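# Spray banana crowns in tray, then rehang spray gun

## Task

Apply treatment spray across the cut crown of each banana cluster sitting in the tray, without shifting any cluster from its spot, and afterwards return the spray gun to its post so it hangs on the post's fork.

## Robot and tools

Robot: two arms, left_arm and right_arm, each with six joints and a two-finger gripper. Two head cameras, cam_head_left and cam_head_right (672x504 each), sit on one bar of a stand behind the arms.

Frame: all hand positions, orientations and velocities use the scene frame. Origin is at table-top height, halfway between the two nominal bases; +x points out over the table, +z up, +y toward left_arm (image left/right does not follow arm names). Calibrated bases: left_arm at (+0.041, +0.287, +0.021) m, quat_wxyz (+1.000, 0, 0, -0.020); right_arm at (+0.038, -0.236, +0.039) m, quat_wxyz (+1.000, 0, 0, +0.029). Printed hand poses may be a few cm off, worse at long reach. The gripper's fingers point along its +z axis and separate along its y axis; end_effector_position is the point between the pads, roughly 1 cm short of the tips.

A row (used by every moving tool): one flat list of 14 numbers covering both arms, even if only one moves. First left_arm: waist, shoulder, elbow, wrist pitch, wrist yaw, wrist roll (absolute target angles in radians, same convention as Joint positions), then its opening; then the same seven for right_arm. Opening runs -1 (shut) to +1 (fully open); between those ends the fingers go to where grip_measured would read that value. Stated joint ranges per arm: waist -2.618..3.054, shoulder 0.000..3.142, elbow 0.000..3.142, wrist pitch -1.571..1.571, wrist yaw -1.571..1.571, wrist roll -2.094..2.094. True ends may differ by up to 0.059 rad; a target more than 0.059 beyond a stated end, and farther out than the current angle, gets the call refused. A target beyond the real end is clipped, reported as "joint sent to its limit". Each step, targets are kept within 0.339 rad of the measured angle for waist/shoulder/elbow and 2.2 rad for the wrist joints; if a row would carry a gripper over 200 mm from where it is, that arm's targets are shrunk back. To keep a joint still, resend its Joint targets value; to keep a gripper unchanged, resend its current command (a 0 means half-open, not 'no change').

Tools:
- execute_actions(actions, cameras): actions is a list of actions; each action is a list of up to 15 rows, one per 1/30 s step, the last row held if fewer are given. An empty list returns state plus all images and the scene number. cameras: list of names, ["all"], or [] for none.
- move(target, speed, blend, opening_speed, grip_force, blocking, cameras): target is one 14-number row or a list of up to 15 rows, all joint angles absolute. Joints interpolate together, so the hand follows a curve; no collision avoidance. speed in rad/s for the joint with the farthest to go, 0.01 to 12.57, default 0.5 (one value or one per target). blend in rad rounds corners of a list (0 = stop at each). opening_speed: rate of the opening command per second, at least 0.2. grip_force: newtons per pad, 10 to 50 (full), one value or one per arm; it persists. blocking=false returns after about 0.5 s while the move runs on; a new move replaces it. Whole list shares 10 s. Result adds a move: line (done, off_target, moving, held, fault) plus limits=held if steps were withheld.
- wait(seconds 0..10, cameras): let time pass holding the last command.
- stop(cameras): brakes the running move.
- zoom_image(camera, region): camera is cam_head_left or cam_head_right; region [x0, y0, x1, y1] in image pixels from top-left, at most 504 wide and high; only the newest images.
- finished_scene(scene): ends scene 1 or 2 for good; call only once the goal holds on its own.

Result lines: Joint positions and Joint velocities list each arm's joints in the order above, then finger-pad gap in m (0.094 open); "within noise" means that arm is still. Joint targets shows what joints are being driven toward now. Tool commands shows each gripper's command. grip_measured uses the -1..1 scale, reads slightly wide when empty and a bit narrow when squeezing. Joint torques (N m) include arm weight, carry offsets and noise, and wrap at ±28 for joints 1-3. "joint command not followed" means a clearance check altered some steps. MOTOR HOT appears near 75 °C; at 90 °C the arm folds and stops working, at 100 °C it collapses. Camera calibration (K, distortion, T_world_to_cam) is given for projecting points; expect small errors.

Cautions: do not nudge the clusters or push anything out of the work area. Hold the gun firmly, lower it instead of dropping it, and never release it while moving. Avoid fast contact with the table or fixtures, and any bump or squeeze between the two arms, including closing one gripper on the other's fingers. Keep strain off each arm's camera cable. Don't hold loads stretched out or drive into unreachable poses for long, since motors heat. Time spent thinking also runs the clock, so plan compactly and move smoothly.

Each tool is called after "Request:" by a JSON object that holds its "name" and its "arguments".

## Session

Request:
{"name": "execute_actions", "arguments": {"actions": []}}

Request:
{"name": "zoom_image", "arguments": {"camera": "cam_head_left", "region": [80, 40, 210, 170]}}

Request:
{"name": "zoom_image", "arguments": {"camera": "cam_head_right", "region": [80, 40, 210, 170]}}

Scene clock: 0.00 s.
left_arm: end_effector_position=(+0.4365, +0.2849, +0.1505) grip_measured=+1.000 end_effector_quat_wxyz=(+0.647, +0.010, +0.762, -0.011) | right_arm: end_effector_position=(+0.4447, -0.2204, +0.1565) grip_measured=+1.000 end_effector_quat_wxyz=(+0.619, +0.010, +0.785, -0.042)
Joint positions: left_arm=[0.051 1.543 0.3 1.08 0.042 0.003 0.094] | right_arm=[0.063 1.577 0.373 0.967 0.196 -0.009 0.094]
Joint velocities: within noise
Joint torques (N m): no reading
Motor temperatures (°C): left_arm=[27 29 30 35 26 26 27] | right_arm=[27 25 40 32 29 24 29]
Heat: left arm: 35 °C; right arm: 40 °C.
Joint targets: left_arm=[0.051 1.539 0.304 1.075 0.042 0.003] | right_arm=[0.063 1.576 0.374 0.953 0.197 -0.008]
Tool commands: left_gripper/opening=+1.0 right_gripper/opening=+1.0

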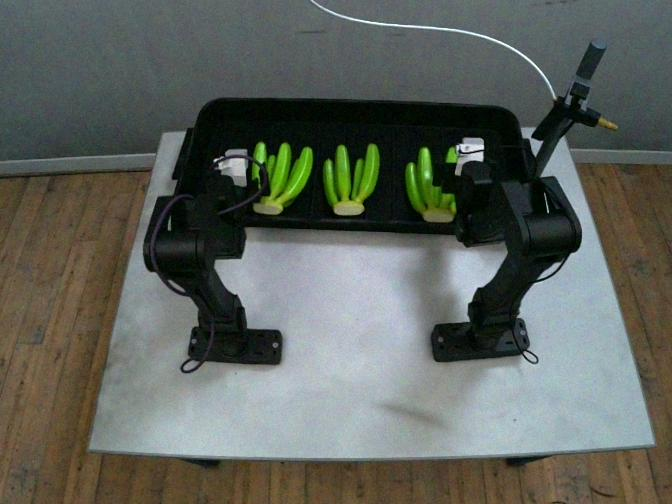

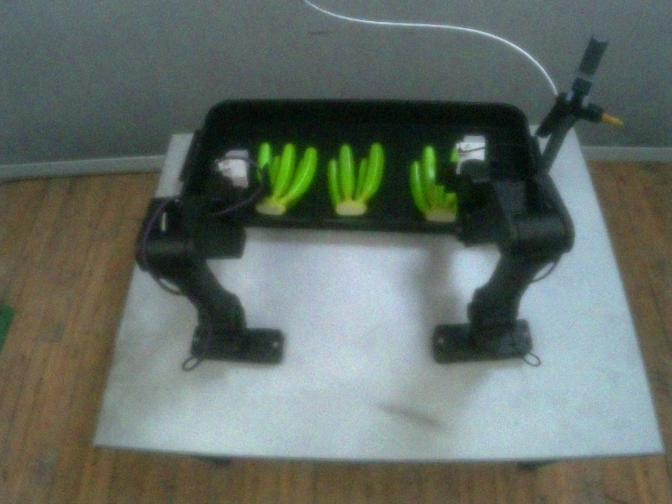

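Scaled by 3.877 from the camera's 672x504 image, which has a finer 960x720 frame.

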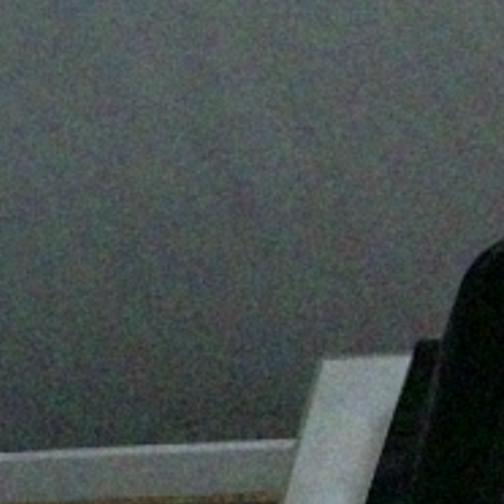

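Scaled by 3.877 from the camera's 672x504 image, which has a finer 960x720 frame.

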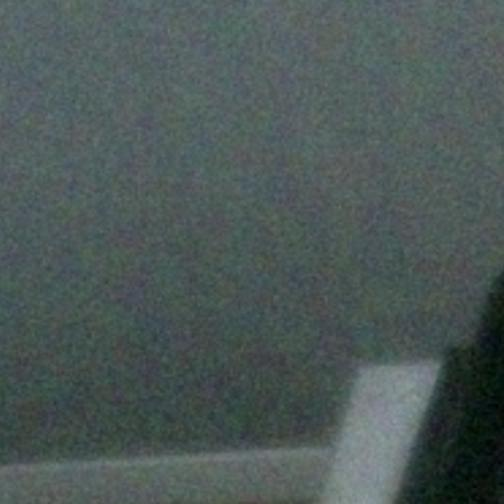

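Now the gun is on the right side.

Request:
{"name": "execute_actions", "arguments": {"actions": []}}

Request:
{"name": "zoom_image", "arguments": {"camera": "cam_head_left", "region": [510, 30, 640, 180]}}

Request:
{"name": "zoom_image", "arguments": {"camera": "cam_head_right", "region": [510, 30, 640, 180]}}

Scene clock: 11.87 s.
left_arm: end_effector_position=(+0.4365, +0.2849, +0.1505) grip_measured=+1.000 end_effector_quat_wxyz=(+0.647, +0.010, +0.762, -0.011) | right_arm: end_effector_position=(+0.4447, -0.2204, +0.1565) grip_measured=+1.000 end_effector_quat_wxyz=(+0.619, +0.010, +0.785, -0.042)
Joint positions: left_arm=[0.051 1.543 0.3 1.08 0.042 0.003 0.094] | right_arm=[0.063 1.577 0.373 0.967 0.196 -0.009 0.094]
Joint velocities: within noise
Joint torques (N m): left_arm=[-0.01 -5.04 6.27 1.7 0.01 0.02] | right_arm=[-0.01 -5.93 5.39 1.56 -0.01 0.01]
Motor temperatures (°C): left_arm=[27 30 30 38 26 26 27] | right_arm=[27 26 41 35 29 24 29]
Heat: left arm: 38 °C; right arm: 41 °C.
Joint targets: left_arm=[0.051 1.539 0.304 1.075 0.042 0.003] | right_arm=[0.063 1.576 0.374 0.953 0.197 -0.008]
Tool commands: left_gripper/opening=+1.0 right_gripper/opening=+1.0

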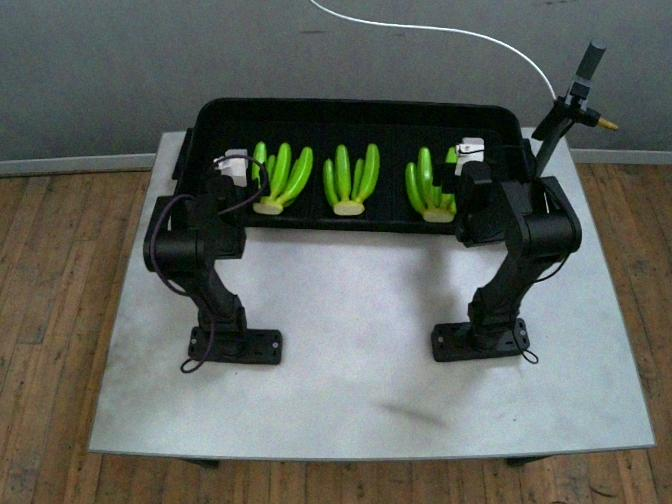

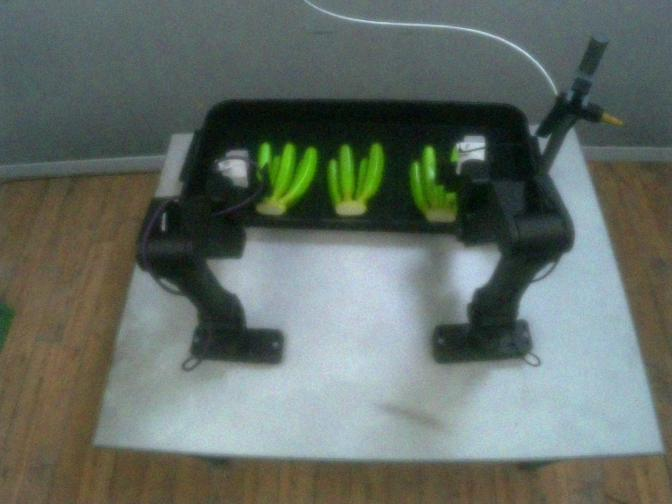

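Scaled by 3.360 from the camera's 672x504 image, which has a finer 960x720 frame.

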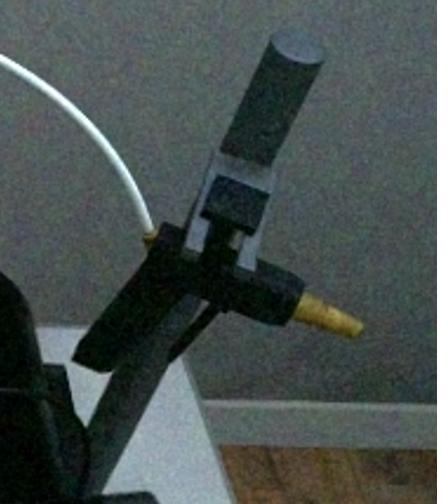

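Scaled by 3.360 from the camera's 672x504 image, which has a finer 960x720 frame.

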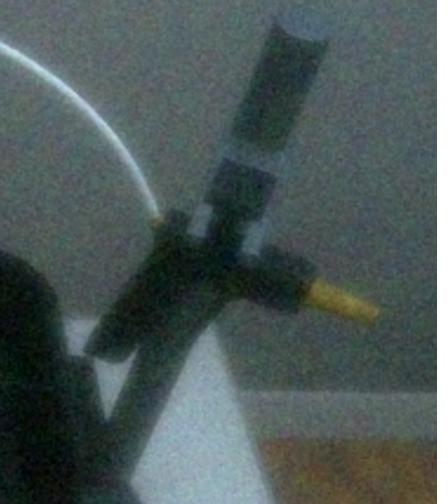

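Request:
{"name": "move", "arguments": {"target": [[0.3,1.2,0.6,0.8,0,0,1,-0.2,1.1,0.5,0.8,0.1,0.1,1],[0.9,0.8,0.6,0.5,0,0,1,-0.4635,0.788,0.36,0.45,0.012,0.27,1]], "speed": 0.8, "blend": 0.1, "grip_force": 28, "cameras": ["all"]}}

Request:
{"name": "zoom_image", "arguments": {"camera": "cam_head_left", "region": [490, 50, 640, 200]}}

Request:
{"name": "zoom_image", "arguments": {"camera": "cam_head_right", "region": [490, 50, 640, 200]}}

Scene clock: 91.13 s.
left_arm: end_effector_position=(+0.2588, +0.5366, +0.3993) grip_measured=+1.000 end_effector_quat_wxyz=(+0.725, -0.249, +0.553, +0.327) | right_arm: end_effector_position=(+0.3454, -0.3675, +0.3160) grip_measured=+1.000 end_effector_quat_wxyz=(+0.723, +0.229, +0.649, -0.056)
Joint positions: left_arm=[0.893 0.807 0.576 0.498 0.006 -0.002 0.094] | right_arm=[-0.456 0.8 0.382 0.47 0.019 0.262 0.094]
Joint torques (N m): left_arm=[0.75 -1.43 10.88 1.62 -0.07 0.03] | right_arm=[-0.57 -2.35 6.11 1.48 -0.07 0.1]
Motor temperatures (°C): left_arm=[27 30 30 41 26 26 27] | right_arm=[27 28 41 40 29 24 29]
Heat: left arm: 41 °C; right arm: 41 °C.
Joint targets: left_arm=[0.900 0.800 0.600 0.500 0.000 0.000] | right_arm=[-0.464 0.788 0.360 0.450 0.012 0.270]
grip_force (N): 28, 28
move: done

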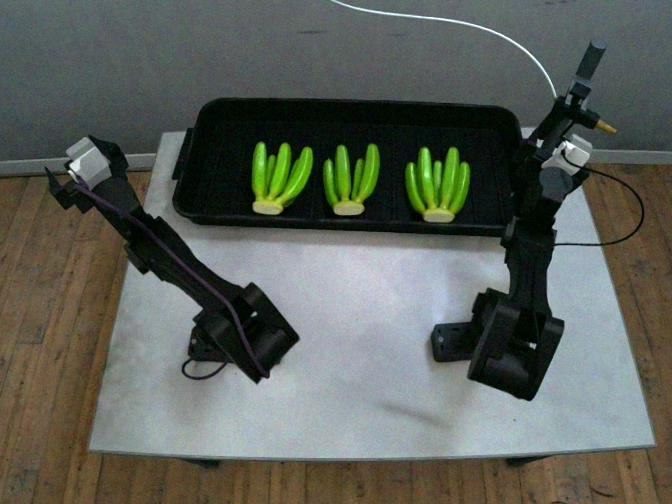

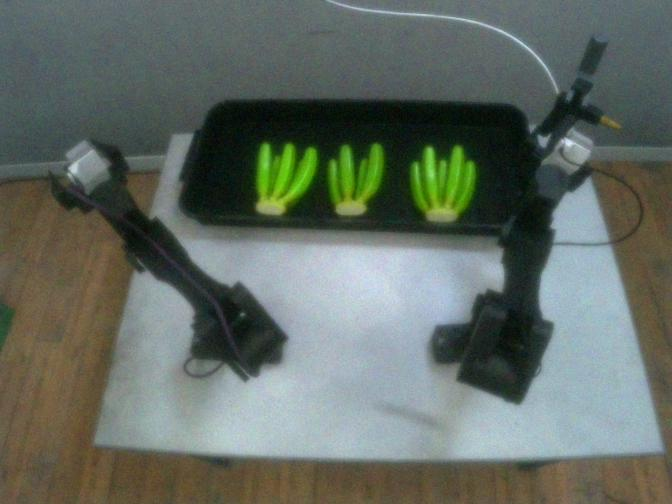

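Scaled by 3.360 from the camera's 672x504 image, which has a finer 960x720 frame.

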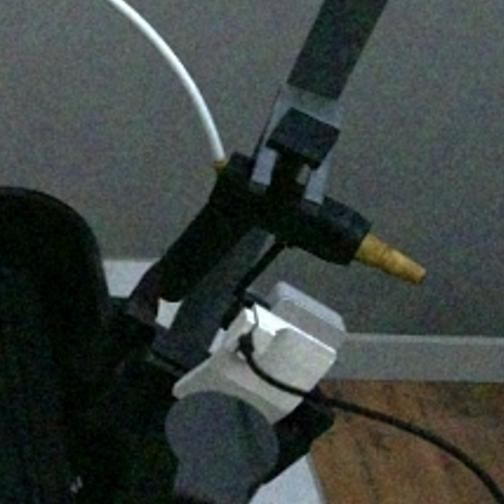

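Scaled by 3.360 from the camera's 672x504 image, which has a finer 960x720 frame.

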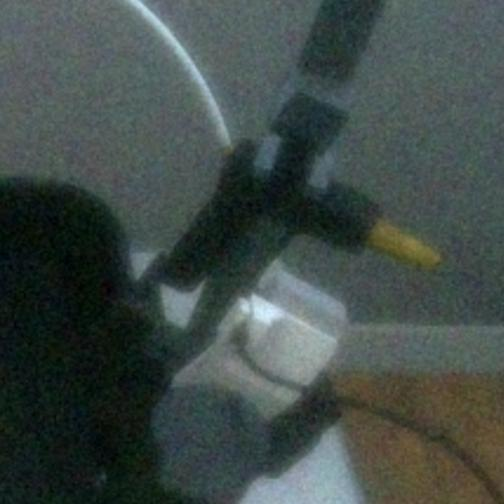

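Request:
{"name": "move", "arguments": {"target": [[0.9,0.8,0.6,0.5,0,0,1,-0.573,0.79,0.34,0.45,-0.104,0.3,1],[0.9,0.8,0.6,0.5,0,0,1,-0.555,1.0,0.43,0.575,-0.085,0.3,1]], "speed": 0.3, "cameras": ["all"]}}

Request:
{"name": "zoom_image", "arguments": {"camera": "cam_head_left", "region": [490, 50, 640, 200]}}

Request:
{"name": "zoom_image", "arguments": {"camera": "cam_head_right", "region": [490, 50, 640, 200]}}

Scene clock: 127.00 s.
left_arm: end_effector_position=(+0.2588, +0.5366, +0.3992) grip_measured=+1.000 end_effector_quat_wxyz=(+0.725, -0.249, +0.553, +0.327) | right_arm: end_effector_position=(+0.3639, -0.3959, +0.2890) grip_measured=+1.000 end_effector_quat_wxyz=(+0.701, +0.246, +0.669, -0.041)
Joint positions: left_arm=[0.893 0.807 0.576 0.498 0.006 -0.002 0.094] | right_arm=[-0.565 0.995 0.404 0.576 -0.097 0.293 0.094]
Joint torques (N m): left_arm=[0.77 -1.33 10.81 1.62 -0.07 0.06] | right_arm=[0.96 -2.19 9.7 1.66 0.07 0.08]
Heat: left arm: 41 °C; right arm: 42 °C.
Joint targets: left_arm=[0.900 0.800 0.600 0.500 0.000 0.000] | right_arm=[-0.555 1.000 0.430 0.575 -0.085 0.300]
grip_force (N): 28, 28
move: done

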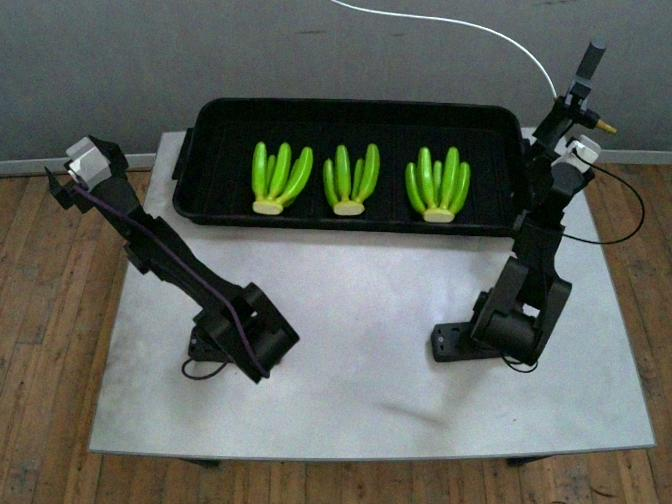

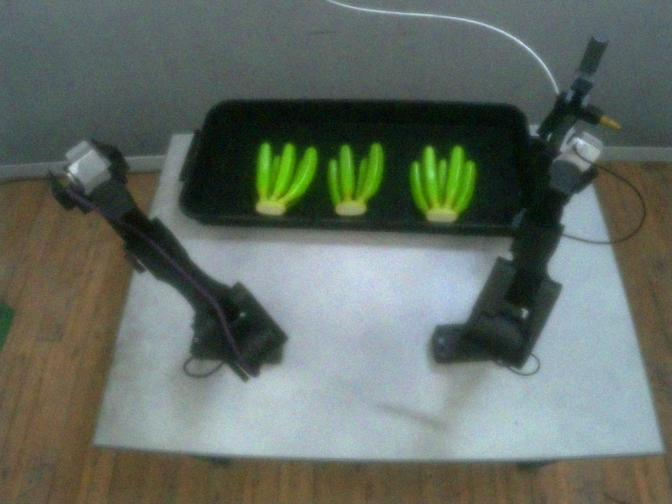

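Scaled by 3.360 from the camera's 672x504 image, which has a finer 960x720 frame.

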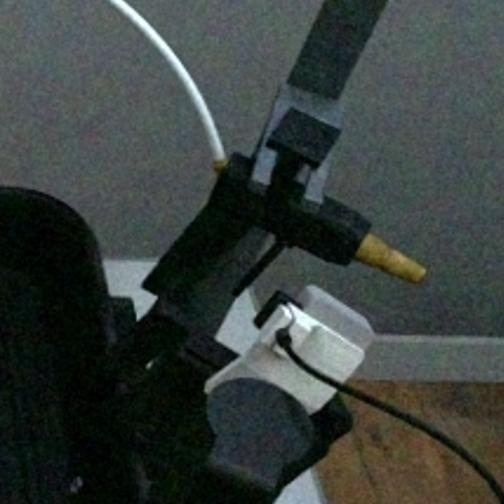

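Scaled by 3.360 from the camera's 672x504 image, which has a finer 960x720 frame.

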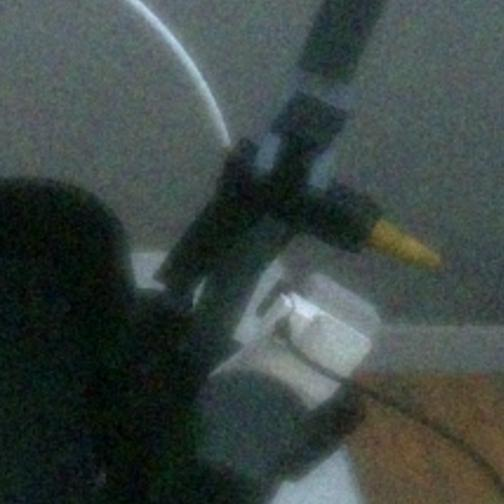

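Request:
{"name": "move", "arguments": {"target": [[0.9,0.8,0.6,0.5,0,0,1,-0.55,1.0,0.46,0.54,-0.085,0.3,1],[0.9,0.8,0.6,0.5,0,0,1,-0.53,1.195,0.566,0.65,-0.06,0.3,1]], "speed": 0.2, "blend": 0.02, "cameras": ["all"]}}

Request:
{"name": "zoom_image", "arguments": {"camera": "cam_head_left", "region": [490, 50, 640, 200]}}

Request:
{"name": "zoom_image", "arguments": {"camera": "cam_head_right", "region": [490, 50, 640, 200]}}

Scene clock: 144.30 s.
left_arm: end_effector_position=(+0.2588, +0.5366, +0.3992) grip_measured=+1.000 end_effector_quat_wxyz=(+0.725, -0.249, +0.553, +0.327) | right_arm: end_effector_position=(+0.4016, -0.4087, +0.3019) grip_measured=+1.000 end_effector_quat_wxyz=(+0.705, +0.242, +0.665, -0.040)
Joint positions: left_arm=[0.893 0.807 0.576 0.498 0.006 -0.002 0.094] | right_arm=[-0.538 1.186 0.538 0.645 -0.075 0.293 0.094]
Joint torques (N m): left_arm=[0.65 -1.32 10.91 1.62 -0.07 0.06] | right_arm=[0.62 -3.37 9.7 1.75 0.14 0.1]
Heat: left arm: 41 °C; right arm: 44 °C.
Joint targets: left_arm=[0.900 0.800 0.600 0.500 0.000 0.000] | right_arm=[-0.530 1.195 0.566 0.650 -0.060 0.300]
grip_force (N): 28, 28
move: done; blend cut to 0.0175 rad at target 1

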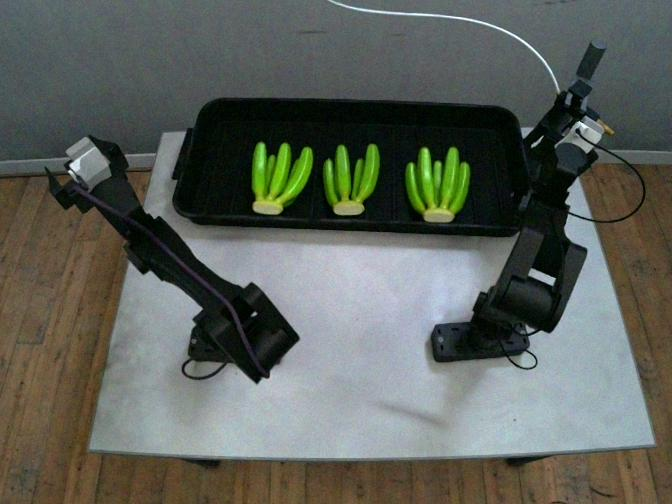

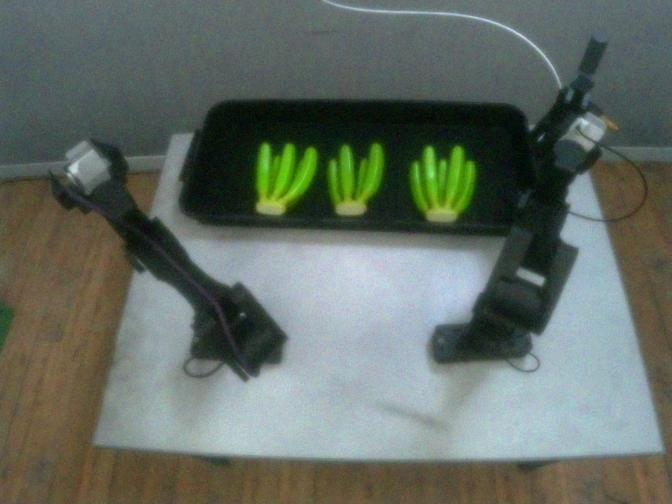

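Scaled by 3.360 from the camera's 672x504 image, which has a finer 960x720 frame.

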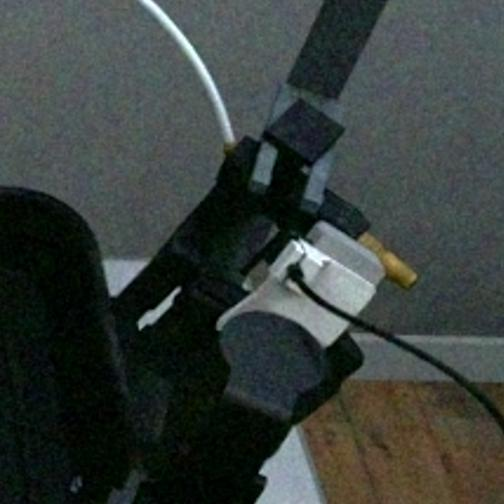

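Scaled by 3.360 from the camera's 672x504 image, which has a finer 960x720 frame.

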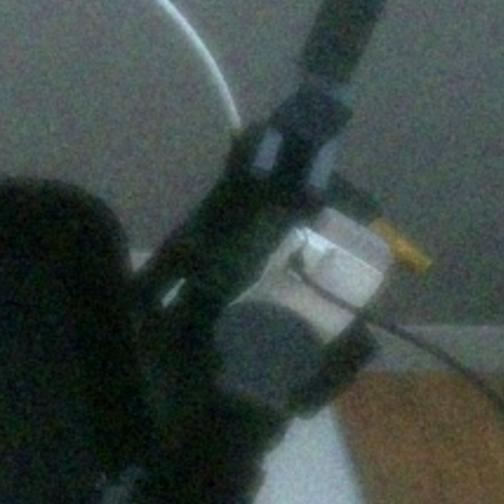

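Request:
{"name": "move", "arguments": {"target": [[0.9,0.8,0.6,0.5,0,0,1,-0.55,1.0,0.46,0.54,-0.085,0.3,1],[0.9,0.8,0.6,0.5,0,0,1,-0.565,0.84,0.39,0.45,-0.1,0.3,1]], "speed": 0.25, "blend": 0.02, "cameras": ["all"]}}

Request:
{"name": "zoom_image", "arguments": {"camera": "cam_head_left", "region": [490, 50, 640, 200]}}

Request:
{"name": "zoom_image", "arguments": {"camera": "cam_head_right", "region": [490, 50, 640, 200]}}

Scene clock: 156.37 s.
left_arm: end_effector_position=(+0.2588, +0.5366, +0.3992) grip_measured=+1.000 end_effector_quat_wxyz=(+0.725, -0.249, +0.553, +0.327) | right_arm: end_effector_position=(+0.3478, -0.3840, +0.3145) grip_measured=+1.000 end_effector_quat_wxyz=(+0.717, +0.237, +0.655, -0.041)
Joint positions: left_arm=[0.893 0.807 0.576 0.498 0.006 -0.002 0.094] | right_arm=[-0.556 0.852 0.413 0.47 -0.094 0.293 0.094]
Joint torques (N m): left_arm=[0.79 -1.37 10.91 1.62 -0.1 0.06] | right_arm=[-0.75 -2.88 6.01 1.48 -0.06 0.12]
Heat: left arm: 41 °C; right arm: 45 °C.
Joint targets: left_arm=[0.900 0.800 0.600 0.500 0.000 0.000] | right_arm=[-0.565 0.840 0.390 0.450 -0.100 0.300]
grip_force (N): 28, 28
move: done

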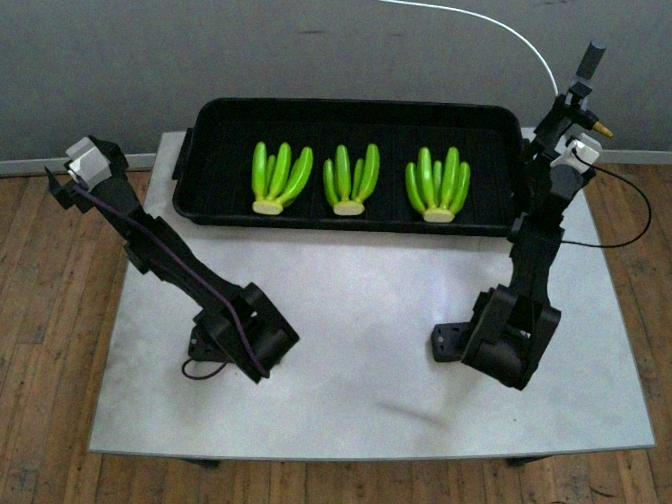

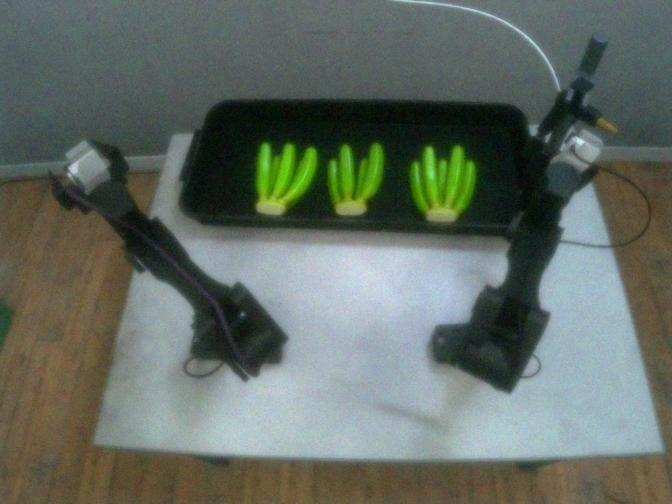

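Scaled by 3.360 from the camera's 672x504 image, which has a finer 960x720 frame.

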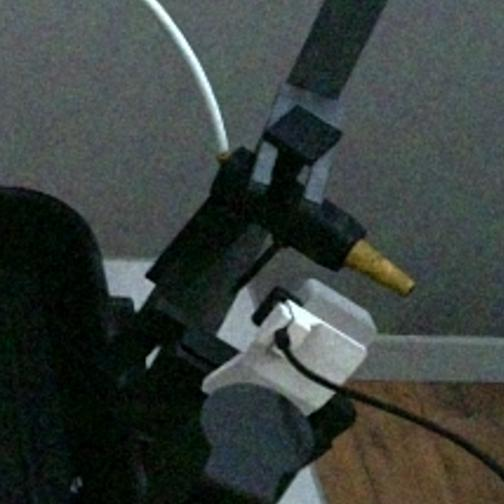

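Scaled by 3.360 from the camera's 672x504 image, which has a finer 960x720 frame.

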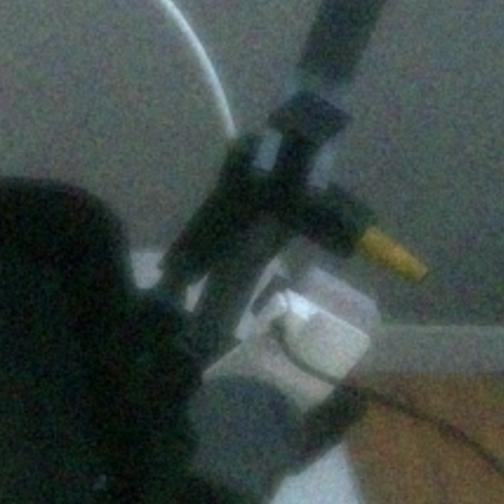

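Request:
{"name": "move", "arguments": {"target": [[0.9,0.8,0.6,0.5,0,0,1,-0.1645,0.857,0.41,0.466,0.4875,0.45,1],[0.9,0.8,0.6,0.5,0,0,1,-0.294,1.175,0.565,0.63,0.358,0.45,1]], "speed": 0.25, "cameras": ["all"]}}

Request:
{"name": "zoom_image", "arguments": {"camera": "cam_head_left", "region": [490, 50, 640, 200]}}

Request:
{"name": "zoom_image", "arguments": {"camera": "cam_head_right", "region": [490, 50, 640, 200]}}

Scene clock: 197.67 s.
left_arm: end_effector_position=(+0.2588, +0.5366, +0.3992) grip_measured=+1.000 end_effector_quat_wxyz=(+0.725, -0.249, +0.553, +0.327) | right_arm: end_effector_position=(+0.4021, -0.3850, +0.3063) grip_measured=+1.000 end_effector_quat_wxyz=(+0.707, +0.349, +0.613, -0.052)
Joint positions: left_arm=[0.893 0.807 0.576 0.498 0.006 -0.002 0.094] | right_arm=[-0.286 1.167 0.538 0.633 0.363 0.442 0.094]
Joint torques (N m): left_arm=[0.75 -1.36 10.86 1.61 -0.1 0.05] | right_arm=[-0.8 -3.28 9.54 1.59 -0.11 0.13]
Heat: left arm: 41 °C; right arm: 44 °C.
Joint targets: left_arm=[0.900 0.800 0.600 0.500 0.000 0.000] | right_arm=[-0.294 1.175 0.565 0.630 0.358 0.450]
grip_force (N): 28, 28
move: done

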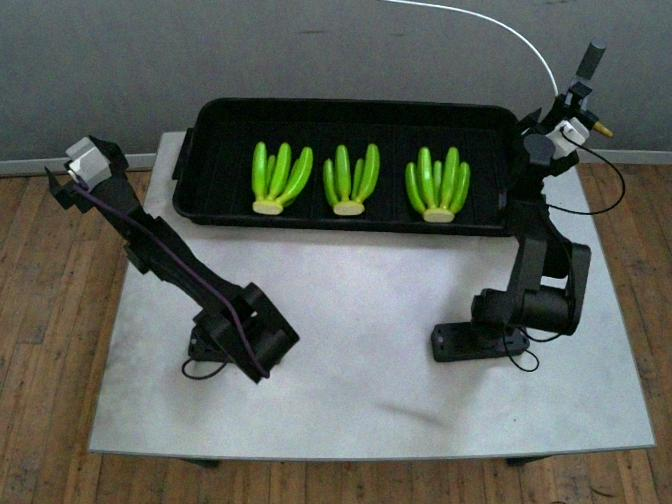

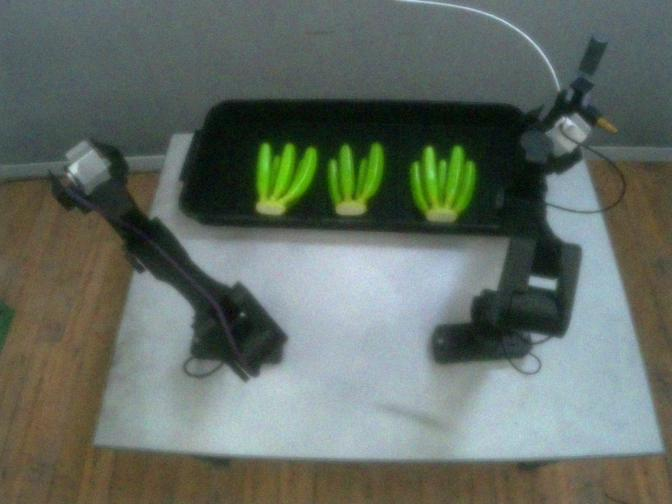

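Scaled by 3.360 from the camera's 672x504 image, which has a finer 960x720 frame.

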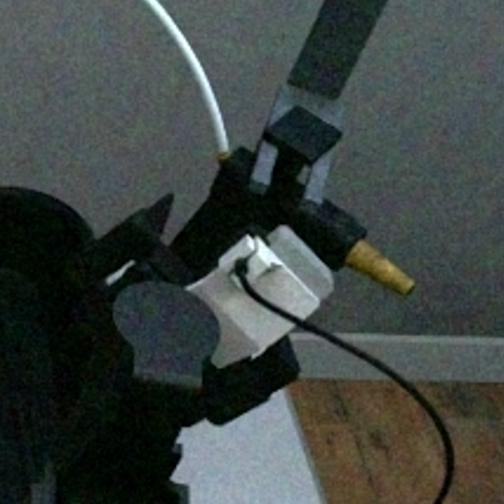

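Scaled by 3.360 from the camera's 672x504 image, which has a finer 960x720 frame.

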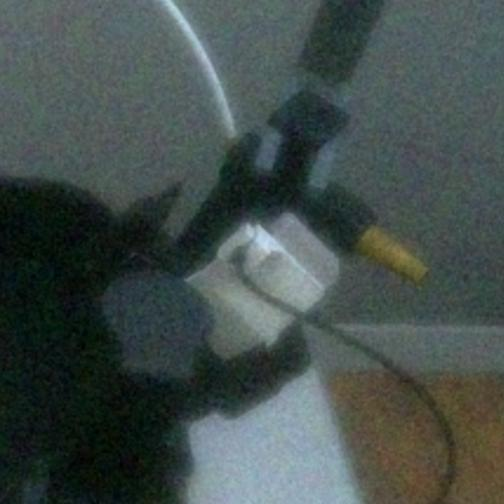

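Request:
{"name": "move", "arguments": {"target": [0.9,0.8,0.6,0.5,0,0,1,-0.294,1.175,0.565,0.63,0.358,0.45,-1], "opening_speed": 0.5, "grip_force": 20, "cameras": ["cam_head_left"]}}

Request:
{"name": "zoom_image", "arguments": {"camera": "cam_head_left", "region": [490, 50, 640, 200]}}

Scene clock: 212.23 s.
left_arm: end_effector_position=(+0.2588, +0.5366, +0.3992) grip_measured=+1.000 end_effector_quat_wxyz=(+0.725, -0.249, +0.553, +0.327) | right_arm: end_effector_position=(+0.4042, -0.3817, +0.3076) grip_measured=+0.016 end_effector_quat_wxyz=(+0.709, +0.342, +0.615, -0.044)
Joint positions: left_arm=[0.893 0.807 0.576 0.498 0.006 -0.002 0.094] | right_arm=[-0.286 1.167 0.538 0.638 0.341 0.443 0.048]
Joint torques (N m): left_arm=[0.69 -1.32 10.84 1.59 -0.09 0.04] | right_arm=[-0.8 -3.19 9.54 1.57 0.16 0.08]
Heat: left arm: 41 °C; right arm: 45 °C.
Joint targets: left_arm=[0.900 0.800 0.600 0.500 0.000 0.000] | right_arm=[-0.294 1.175 0.565 0.630 0.358 0.450]
grip_force (N): 20, 20
move: done
Images, in order (width x height): cam_head_left 672x504.

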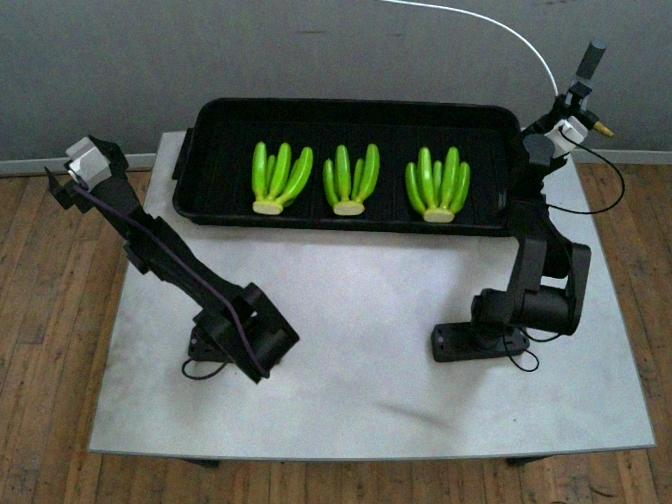

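Scaled by 3.360 from the camera's 672x504 image, which has a finer 960x720 frame.

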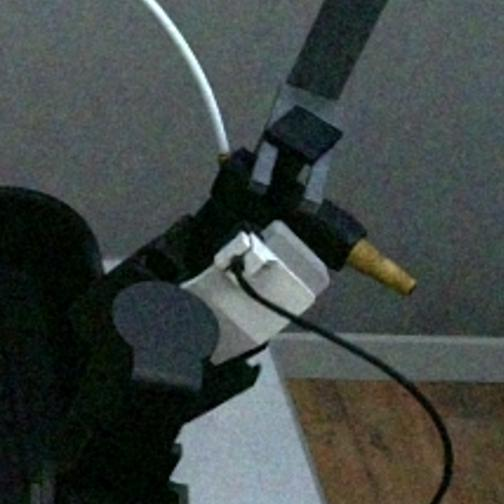

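Request:
{"name": "move", "arguments": {"target": [[0.9,0.8,0.6,0.5,0,0,1,-0.29,1.155,0.585,0.61,0.345,0.45,-1],[0.9,0.8,0.6,0.5,0,0,1,-0.248,0.998,0.51,0.51,0.38,0.45,-1],[0.9,0.8,0.6,0.5,0,0,1,-0.201,0.831,0.458,0.393,0.421,0.45,-1]], "speed": 0.15, "blend": 0.01, "grip_force": 38, "cameras": ["all"]}}

Request:
{"name": "zoom_image", "arguments": {"camera": "cam_head_left", "region": [490, 50, 640, 200]}}

Request:
{"name": "zoom_image", "arguments": {"camera": "cam_head_right", "region": [490, 50, 640, 200]}}

Scene clock: 228.83 s.
left_arm: end_effector_position=(+0.2588, +0.5366, +0.3992) grip_measured=+1.000 end_effector_quat_wxyz=(+0.725, -0.249, +0.553, +0.327) | right_arm: end_effector_position=(+0.3559, -0.3543, +0.3186) grip_measured=-0.147 end_effector_quat_wxyz=(+0.702, +0.338, +0.625, -0.040)
Joint positions: left_arm=[0.893 0.807 0.576 0.498 0.006 -0.002 0.094] | right_arm=[-0.208 0.853 0.471 0.37 0.403 0.444 0.04]
Joint torques (N m): left_arm=[0.75 -1.37 10.91 1.62 -0.08 0.03] | right_arm=[0.68 -3.45 6.48 1.79 0.16 0.09]
Heat: left arm: 41 °C; right arm: 45 °C.
Joint targets: left_arm=[0.900 0.800 0.600 0.500 0.000 0.000] | right_arm=[-0.201 0.831 0.458 0.393 0.421 0.450]
grip_force (N): 38, 38
move: done

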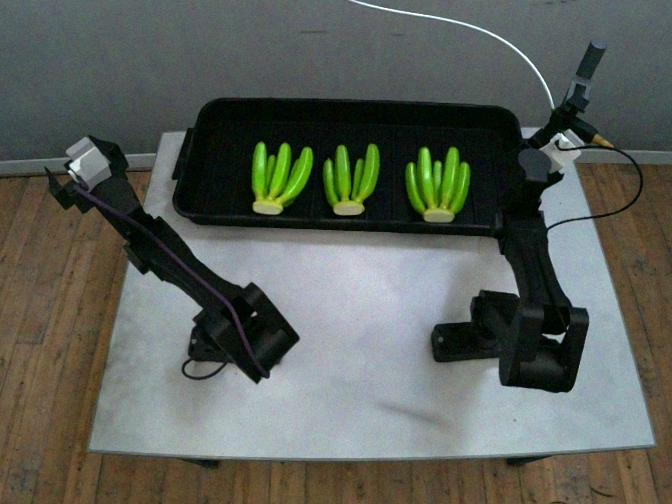

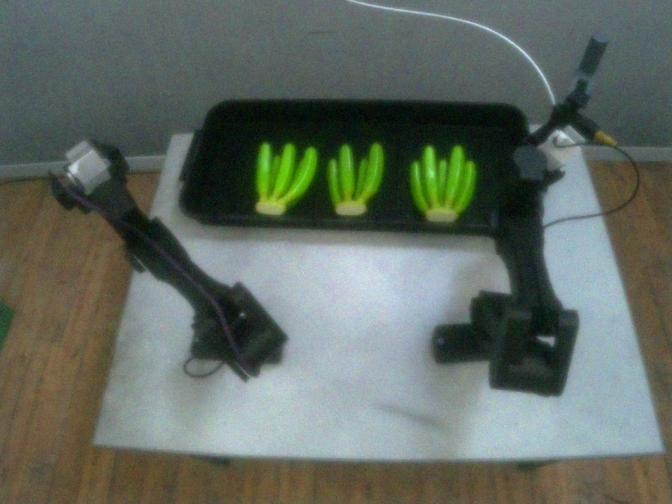

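Scaled by 3.360 from the camera's 672x504 image, which has a finer 960x720 frame.

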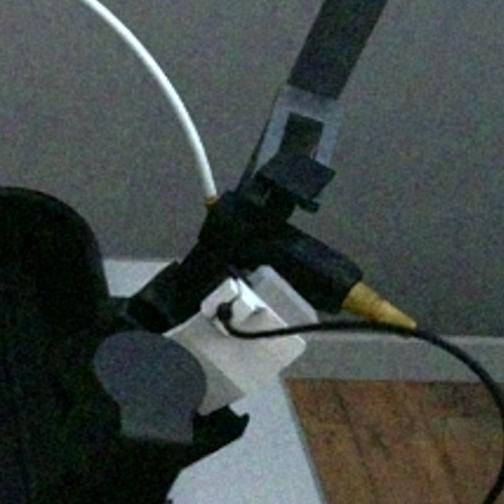

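Scaled by 3.360 from the camera's 672x504 image, which has a finer 960x720 frame.

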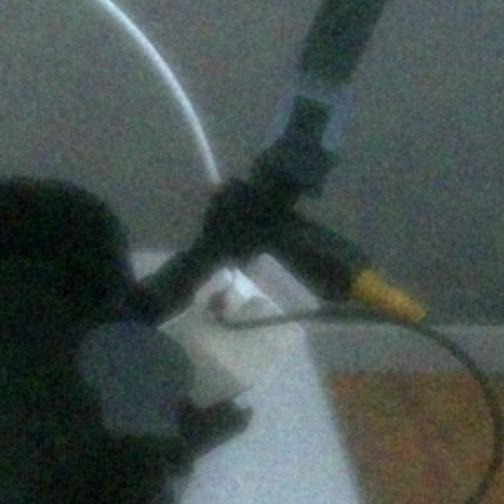

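Request:
{"name": "move", "arguments": {"target": [[0.9,0.8,0.6,0.5,0,0,1,-0.116,0.594,0.41,0.215,0.506,0.45,-1],[0.9,0.8,0.6,0.5,0,0,1,-0.0,0.55,0.38,0.22,0.35,0.8,-1],[0.9,0.8,0.6,0.5,0,0,1,0.16,0.557,0.32,0.27,-0.007,1.85,-1]], "speed": 0.4, "blend": 0.03, "grip_force": 50, "cameras": ["all"]}}

Request:
{"name": "move", "arguments": {"target": [[0.9,0.8,0.6,0.5,0,0,1,0.32,0.557,0.32,0.27,-0.007,1.85,-1],[0.9,0.8,0.6,0.5,0,0,1,0.32,0.63,0.33,0.33,-0.007,1.85,-1],[0.9,0.8,0.6,0.5,0,0,1,0.16,0.63,0.33,0.33,-0.007,1.85,-1]], "speed": 0.1, "blend": 0.01, "cameras": ["all"]}}

Request:
{"name": "zoom_image", "arguments": {"camera": "cam_head_left", "region": [380, 100, 540, 240]}}

Request:
{"name": "zoom_image", "arguments": {"camera": "cam_head_right", "region": [380, 100, 540, 240]}}

Scene clock: 274.23 s.
left_arm: end_effector_position=(+0.2588, +0.5366, +0.3992) grip_measured=+1.000 end_effector_quat_wxyz=(+0.725, -0.249, +0.553, +0.327) | right_arm: end_effector_position=(+0.3313, -0.1717, +0.2979) grip_measured=-0.177 end_effector_quat_wxyz=(+0.359, +0.522, +0.484, +0.604)
Joint positions: left_arm=[0.893 0.807 0.576 0.498 0.006 -0.002 0.094] | right_arm=[0.152 0.568 0.332 0.222 -0.002 1.858 0.039]
Joint torques (N m): left_arm=[0.73 -1.42 10.89 1.61 -0.07 0.05] | right_arm=[0.58 -0.91 6.71 2.16 -0.09 -0.1]
Motor temperatures (°C): left_arm=[27 29 34 41 26 26 26] | right_arm=[27 26 42 45 29 24 30]
Heat: left arm: 41 °C; right arm: 45 °C.
Joint targets: left_arm=[0.900 0.800 0.600 0.500 0.000 0.000] | right_arm=[0.160 0.557 0.320 0.270 -0.007 1.850]
move: off_target (right_arm); right_arm: the wrist pitch is farthest, 0.048 rad from its target

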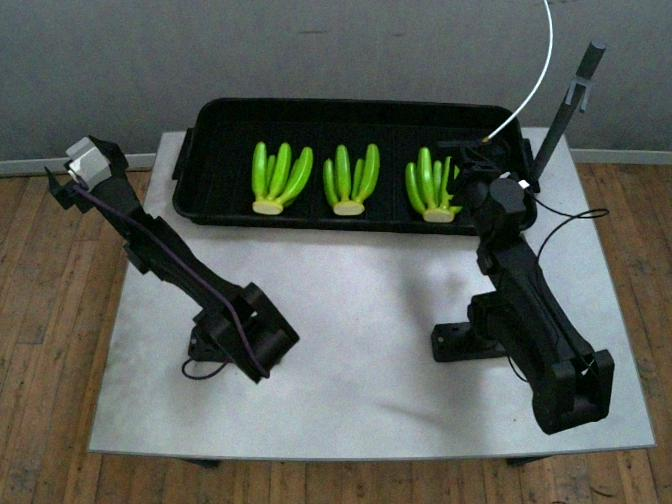

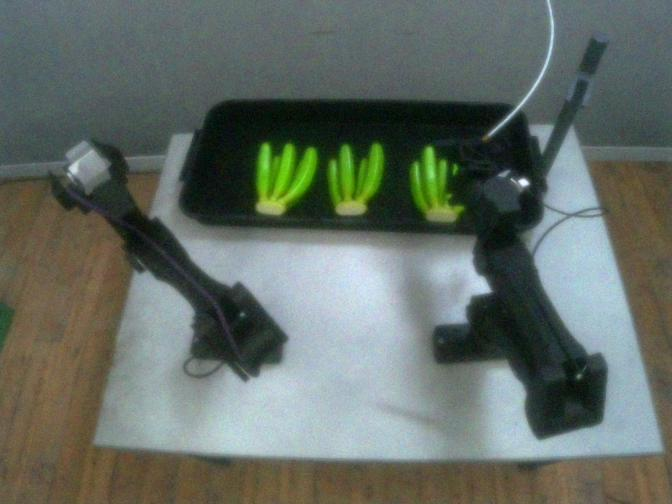

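Scene clock: 278.47 s.
left_arm: end_effector_position=(+0.2588, +0.5366, +0.3992) grip_measured=+1.000 end_effector_quat_wxyz=(+0.725, -0.249, +0.553, +0.327) | right_arm: end_effector_position=(+0.3394, -0.1643, +0.2938) grip_measured=-0.177 end_effector_quat_wxyz=(+0.351, +0.519, +0.490, +0.605)
Joint positions: left_arm=[0.893 0.807 0.576 0.498 0.006 -0.002 0.094] | right_arm=[0.168 0.635 0.332 0.283 -0.005 1.859 0.039]
Joint torques (N m): left_arm=[0.73 -1.39 10.85 1.6 -0.08 0.04] | right_arm=[-0.72 -0.55 7.5 2.13 -0.06 -0.07]
Heat: left arm: 41 °C; right arm: 46 °C.
Joint targets: left_arm=[0.900 0.800 0.600 0.500 0.000 0.000] | right_arm=[0.160 0.630 0.330 0.330 -0.007 1.850]
move: off_target (right_arm); right_arm: the wrist pitch is farthest, 0.047 rad from its target

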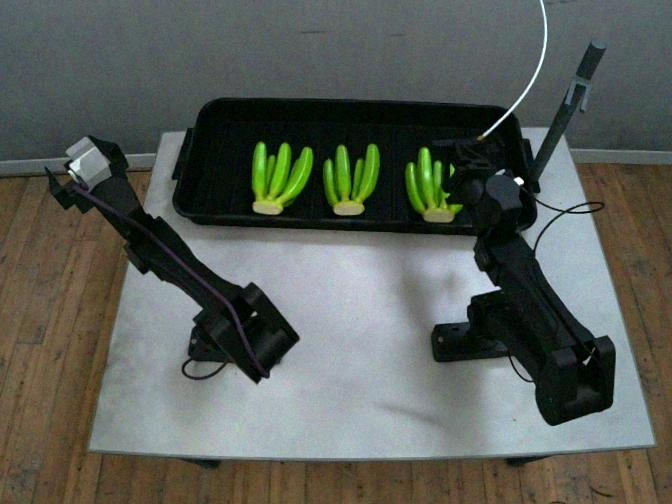

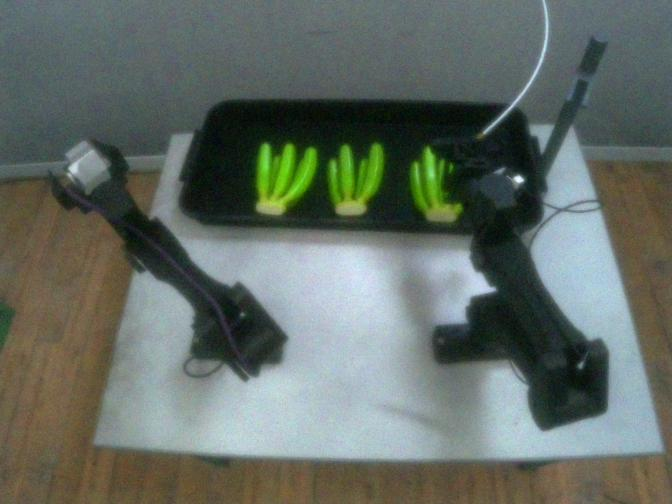

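Scaled by 3.150 from the camera's 672x504 image, which has a finer 960x720 frame.

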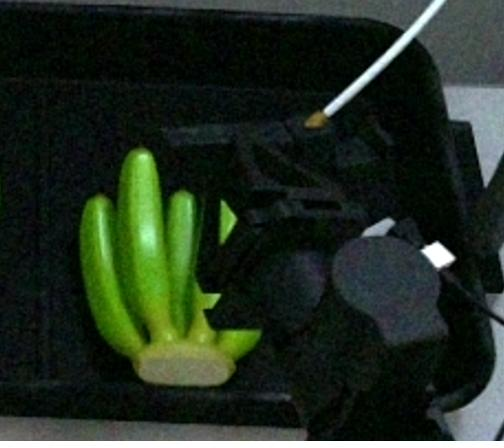

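Scaled by 3.150 from the camera's 672x504 image, which has a finer 960x720 frame.

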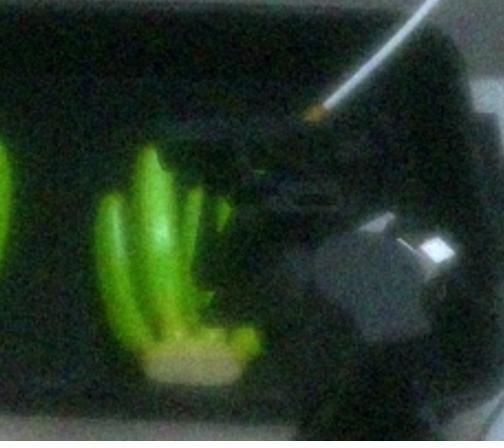

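Request:
{"name": "move", "arguments": {"target": [0.9,0.8,0.6,0.5,0,0,1,0.16,0.63,0.33,0.33,-0.007,1.15,-1], "speed": 0.7, "cameras": ["all"]}}

Request:
{"name": "zoom_image", "arguments": {"camera": "cam_head_left", "region": [420, 80, 570, 230]}}

Request:
{"name": "zoom_image", "arguments": {"camera": "cam_head_right", "region": [420, 80, 570, 230]}}

Scene clock: 297.63 s.
left_arm: end_effector_position=(+0.2588, +0.5366, +0.3992) grip_measured=+1.000 end_effector_quat_wxyz=(+0.725, -0.249, +0.553, +0.327) | right_arm: end_effector_position=(+0.3394, -0.1643, +0.2938) grip_measured=-0.177 end_effector_quat_wxyz=(+0.533, +0.327, +0.635, +0.454)
Joint positions: left_arm=[0.893 0.807 0.576 0.498 0.006 -0.002 0.094] | right_arm=[0.168 0.635 0.332 0.283 -0.005 1.181 0.039]
Joint torques (N m): left_arm=[0.79 -1.29 10.84 1.59 -0.08 0.04] | right_arm=[-0.53 -0.76 7.43 2.09 -0.08 -0.31]
Heat: left arm: 41 °C; right arm: 49 °C.
Joint targets: left_arm=[0.900 0.800 0.600 0.500 0.000 0.000] | right_arm=[0.160 0.630 0.330 0.330 -0.007 1.150]
move: off_target (right_arm); right_arm: the wrist pitch is farthest, 0.047 rad from its target

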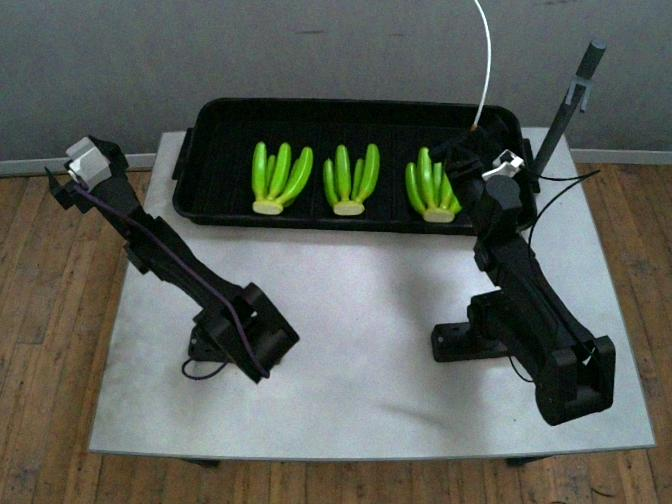

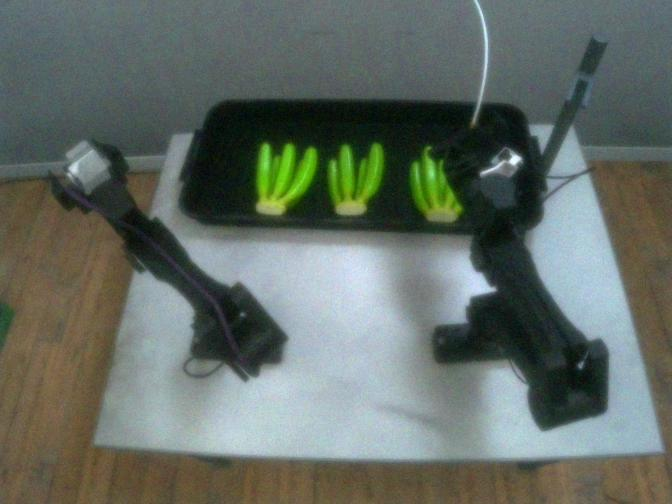

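Scaled by 3.360 from the camera's 672x504 image, which has a finer 960x720 frame.

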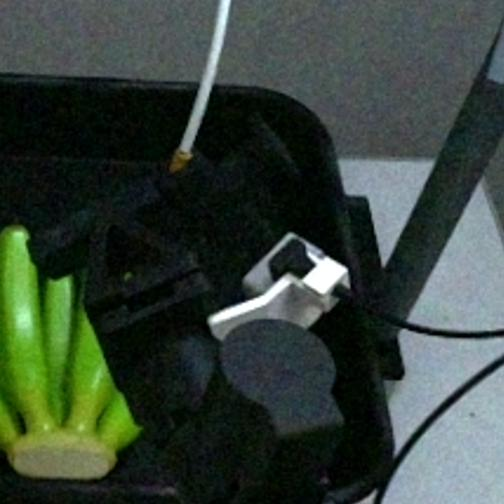

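Scaled by 3.360 from the camera's 672x504 image, which has a finer 960x720 frame.

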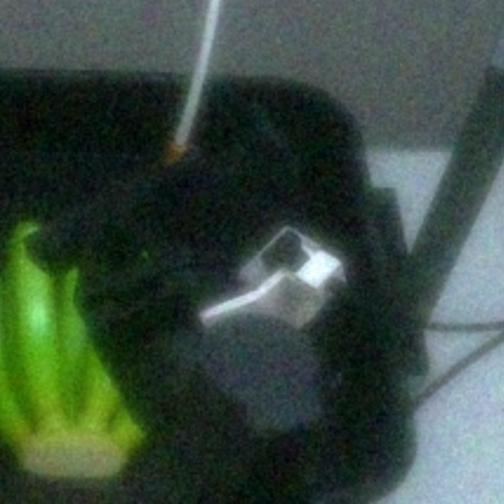

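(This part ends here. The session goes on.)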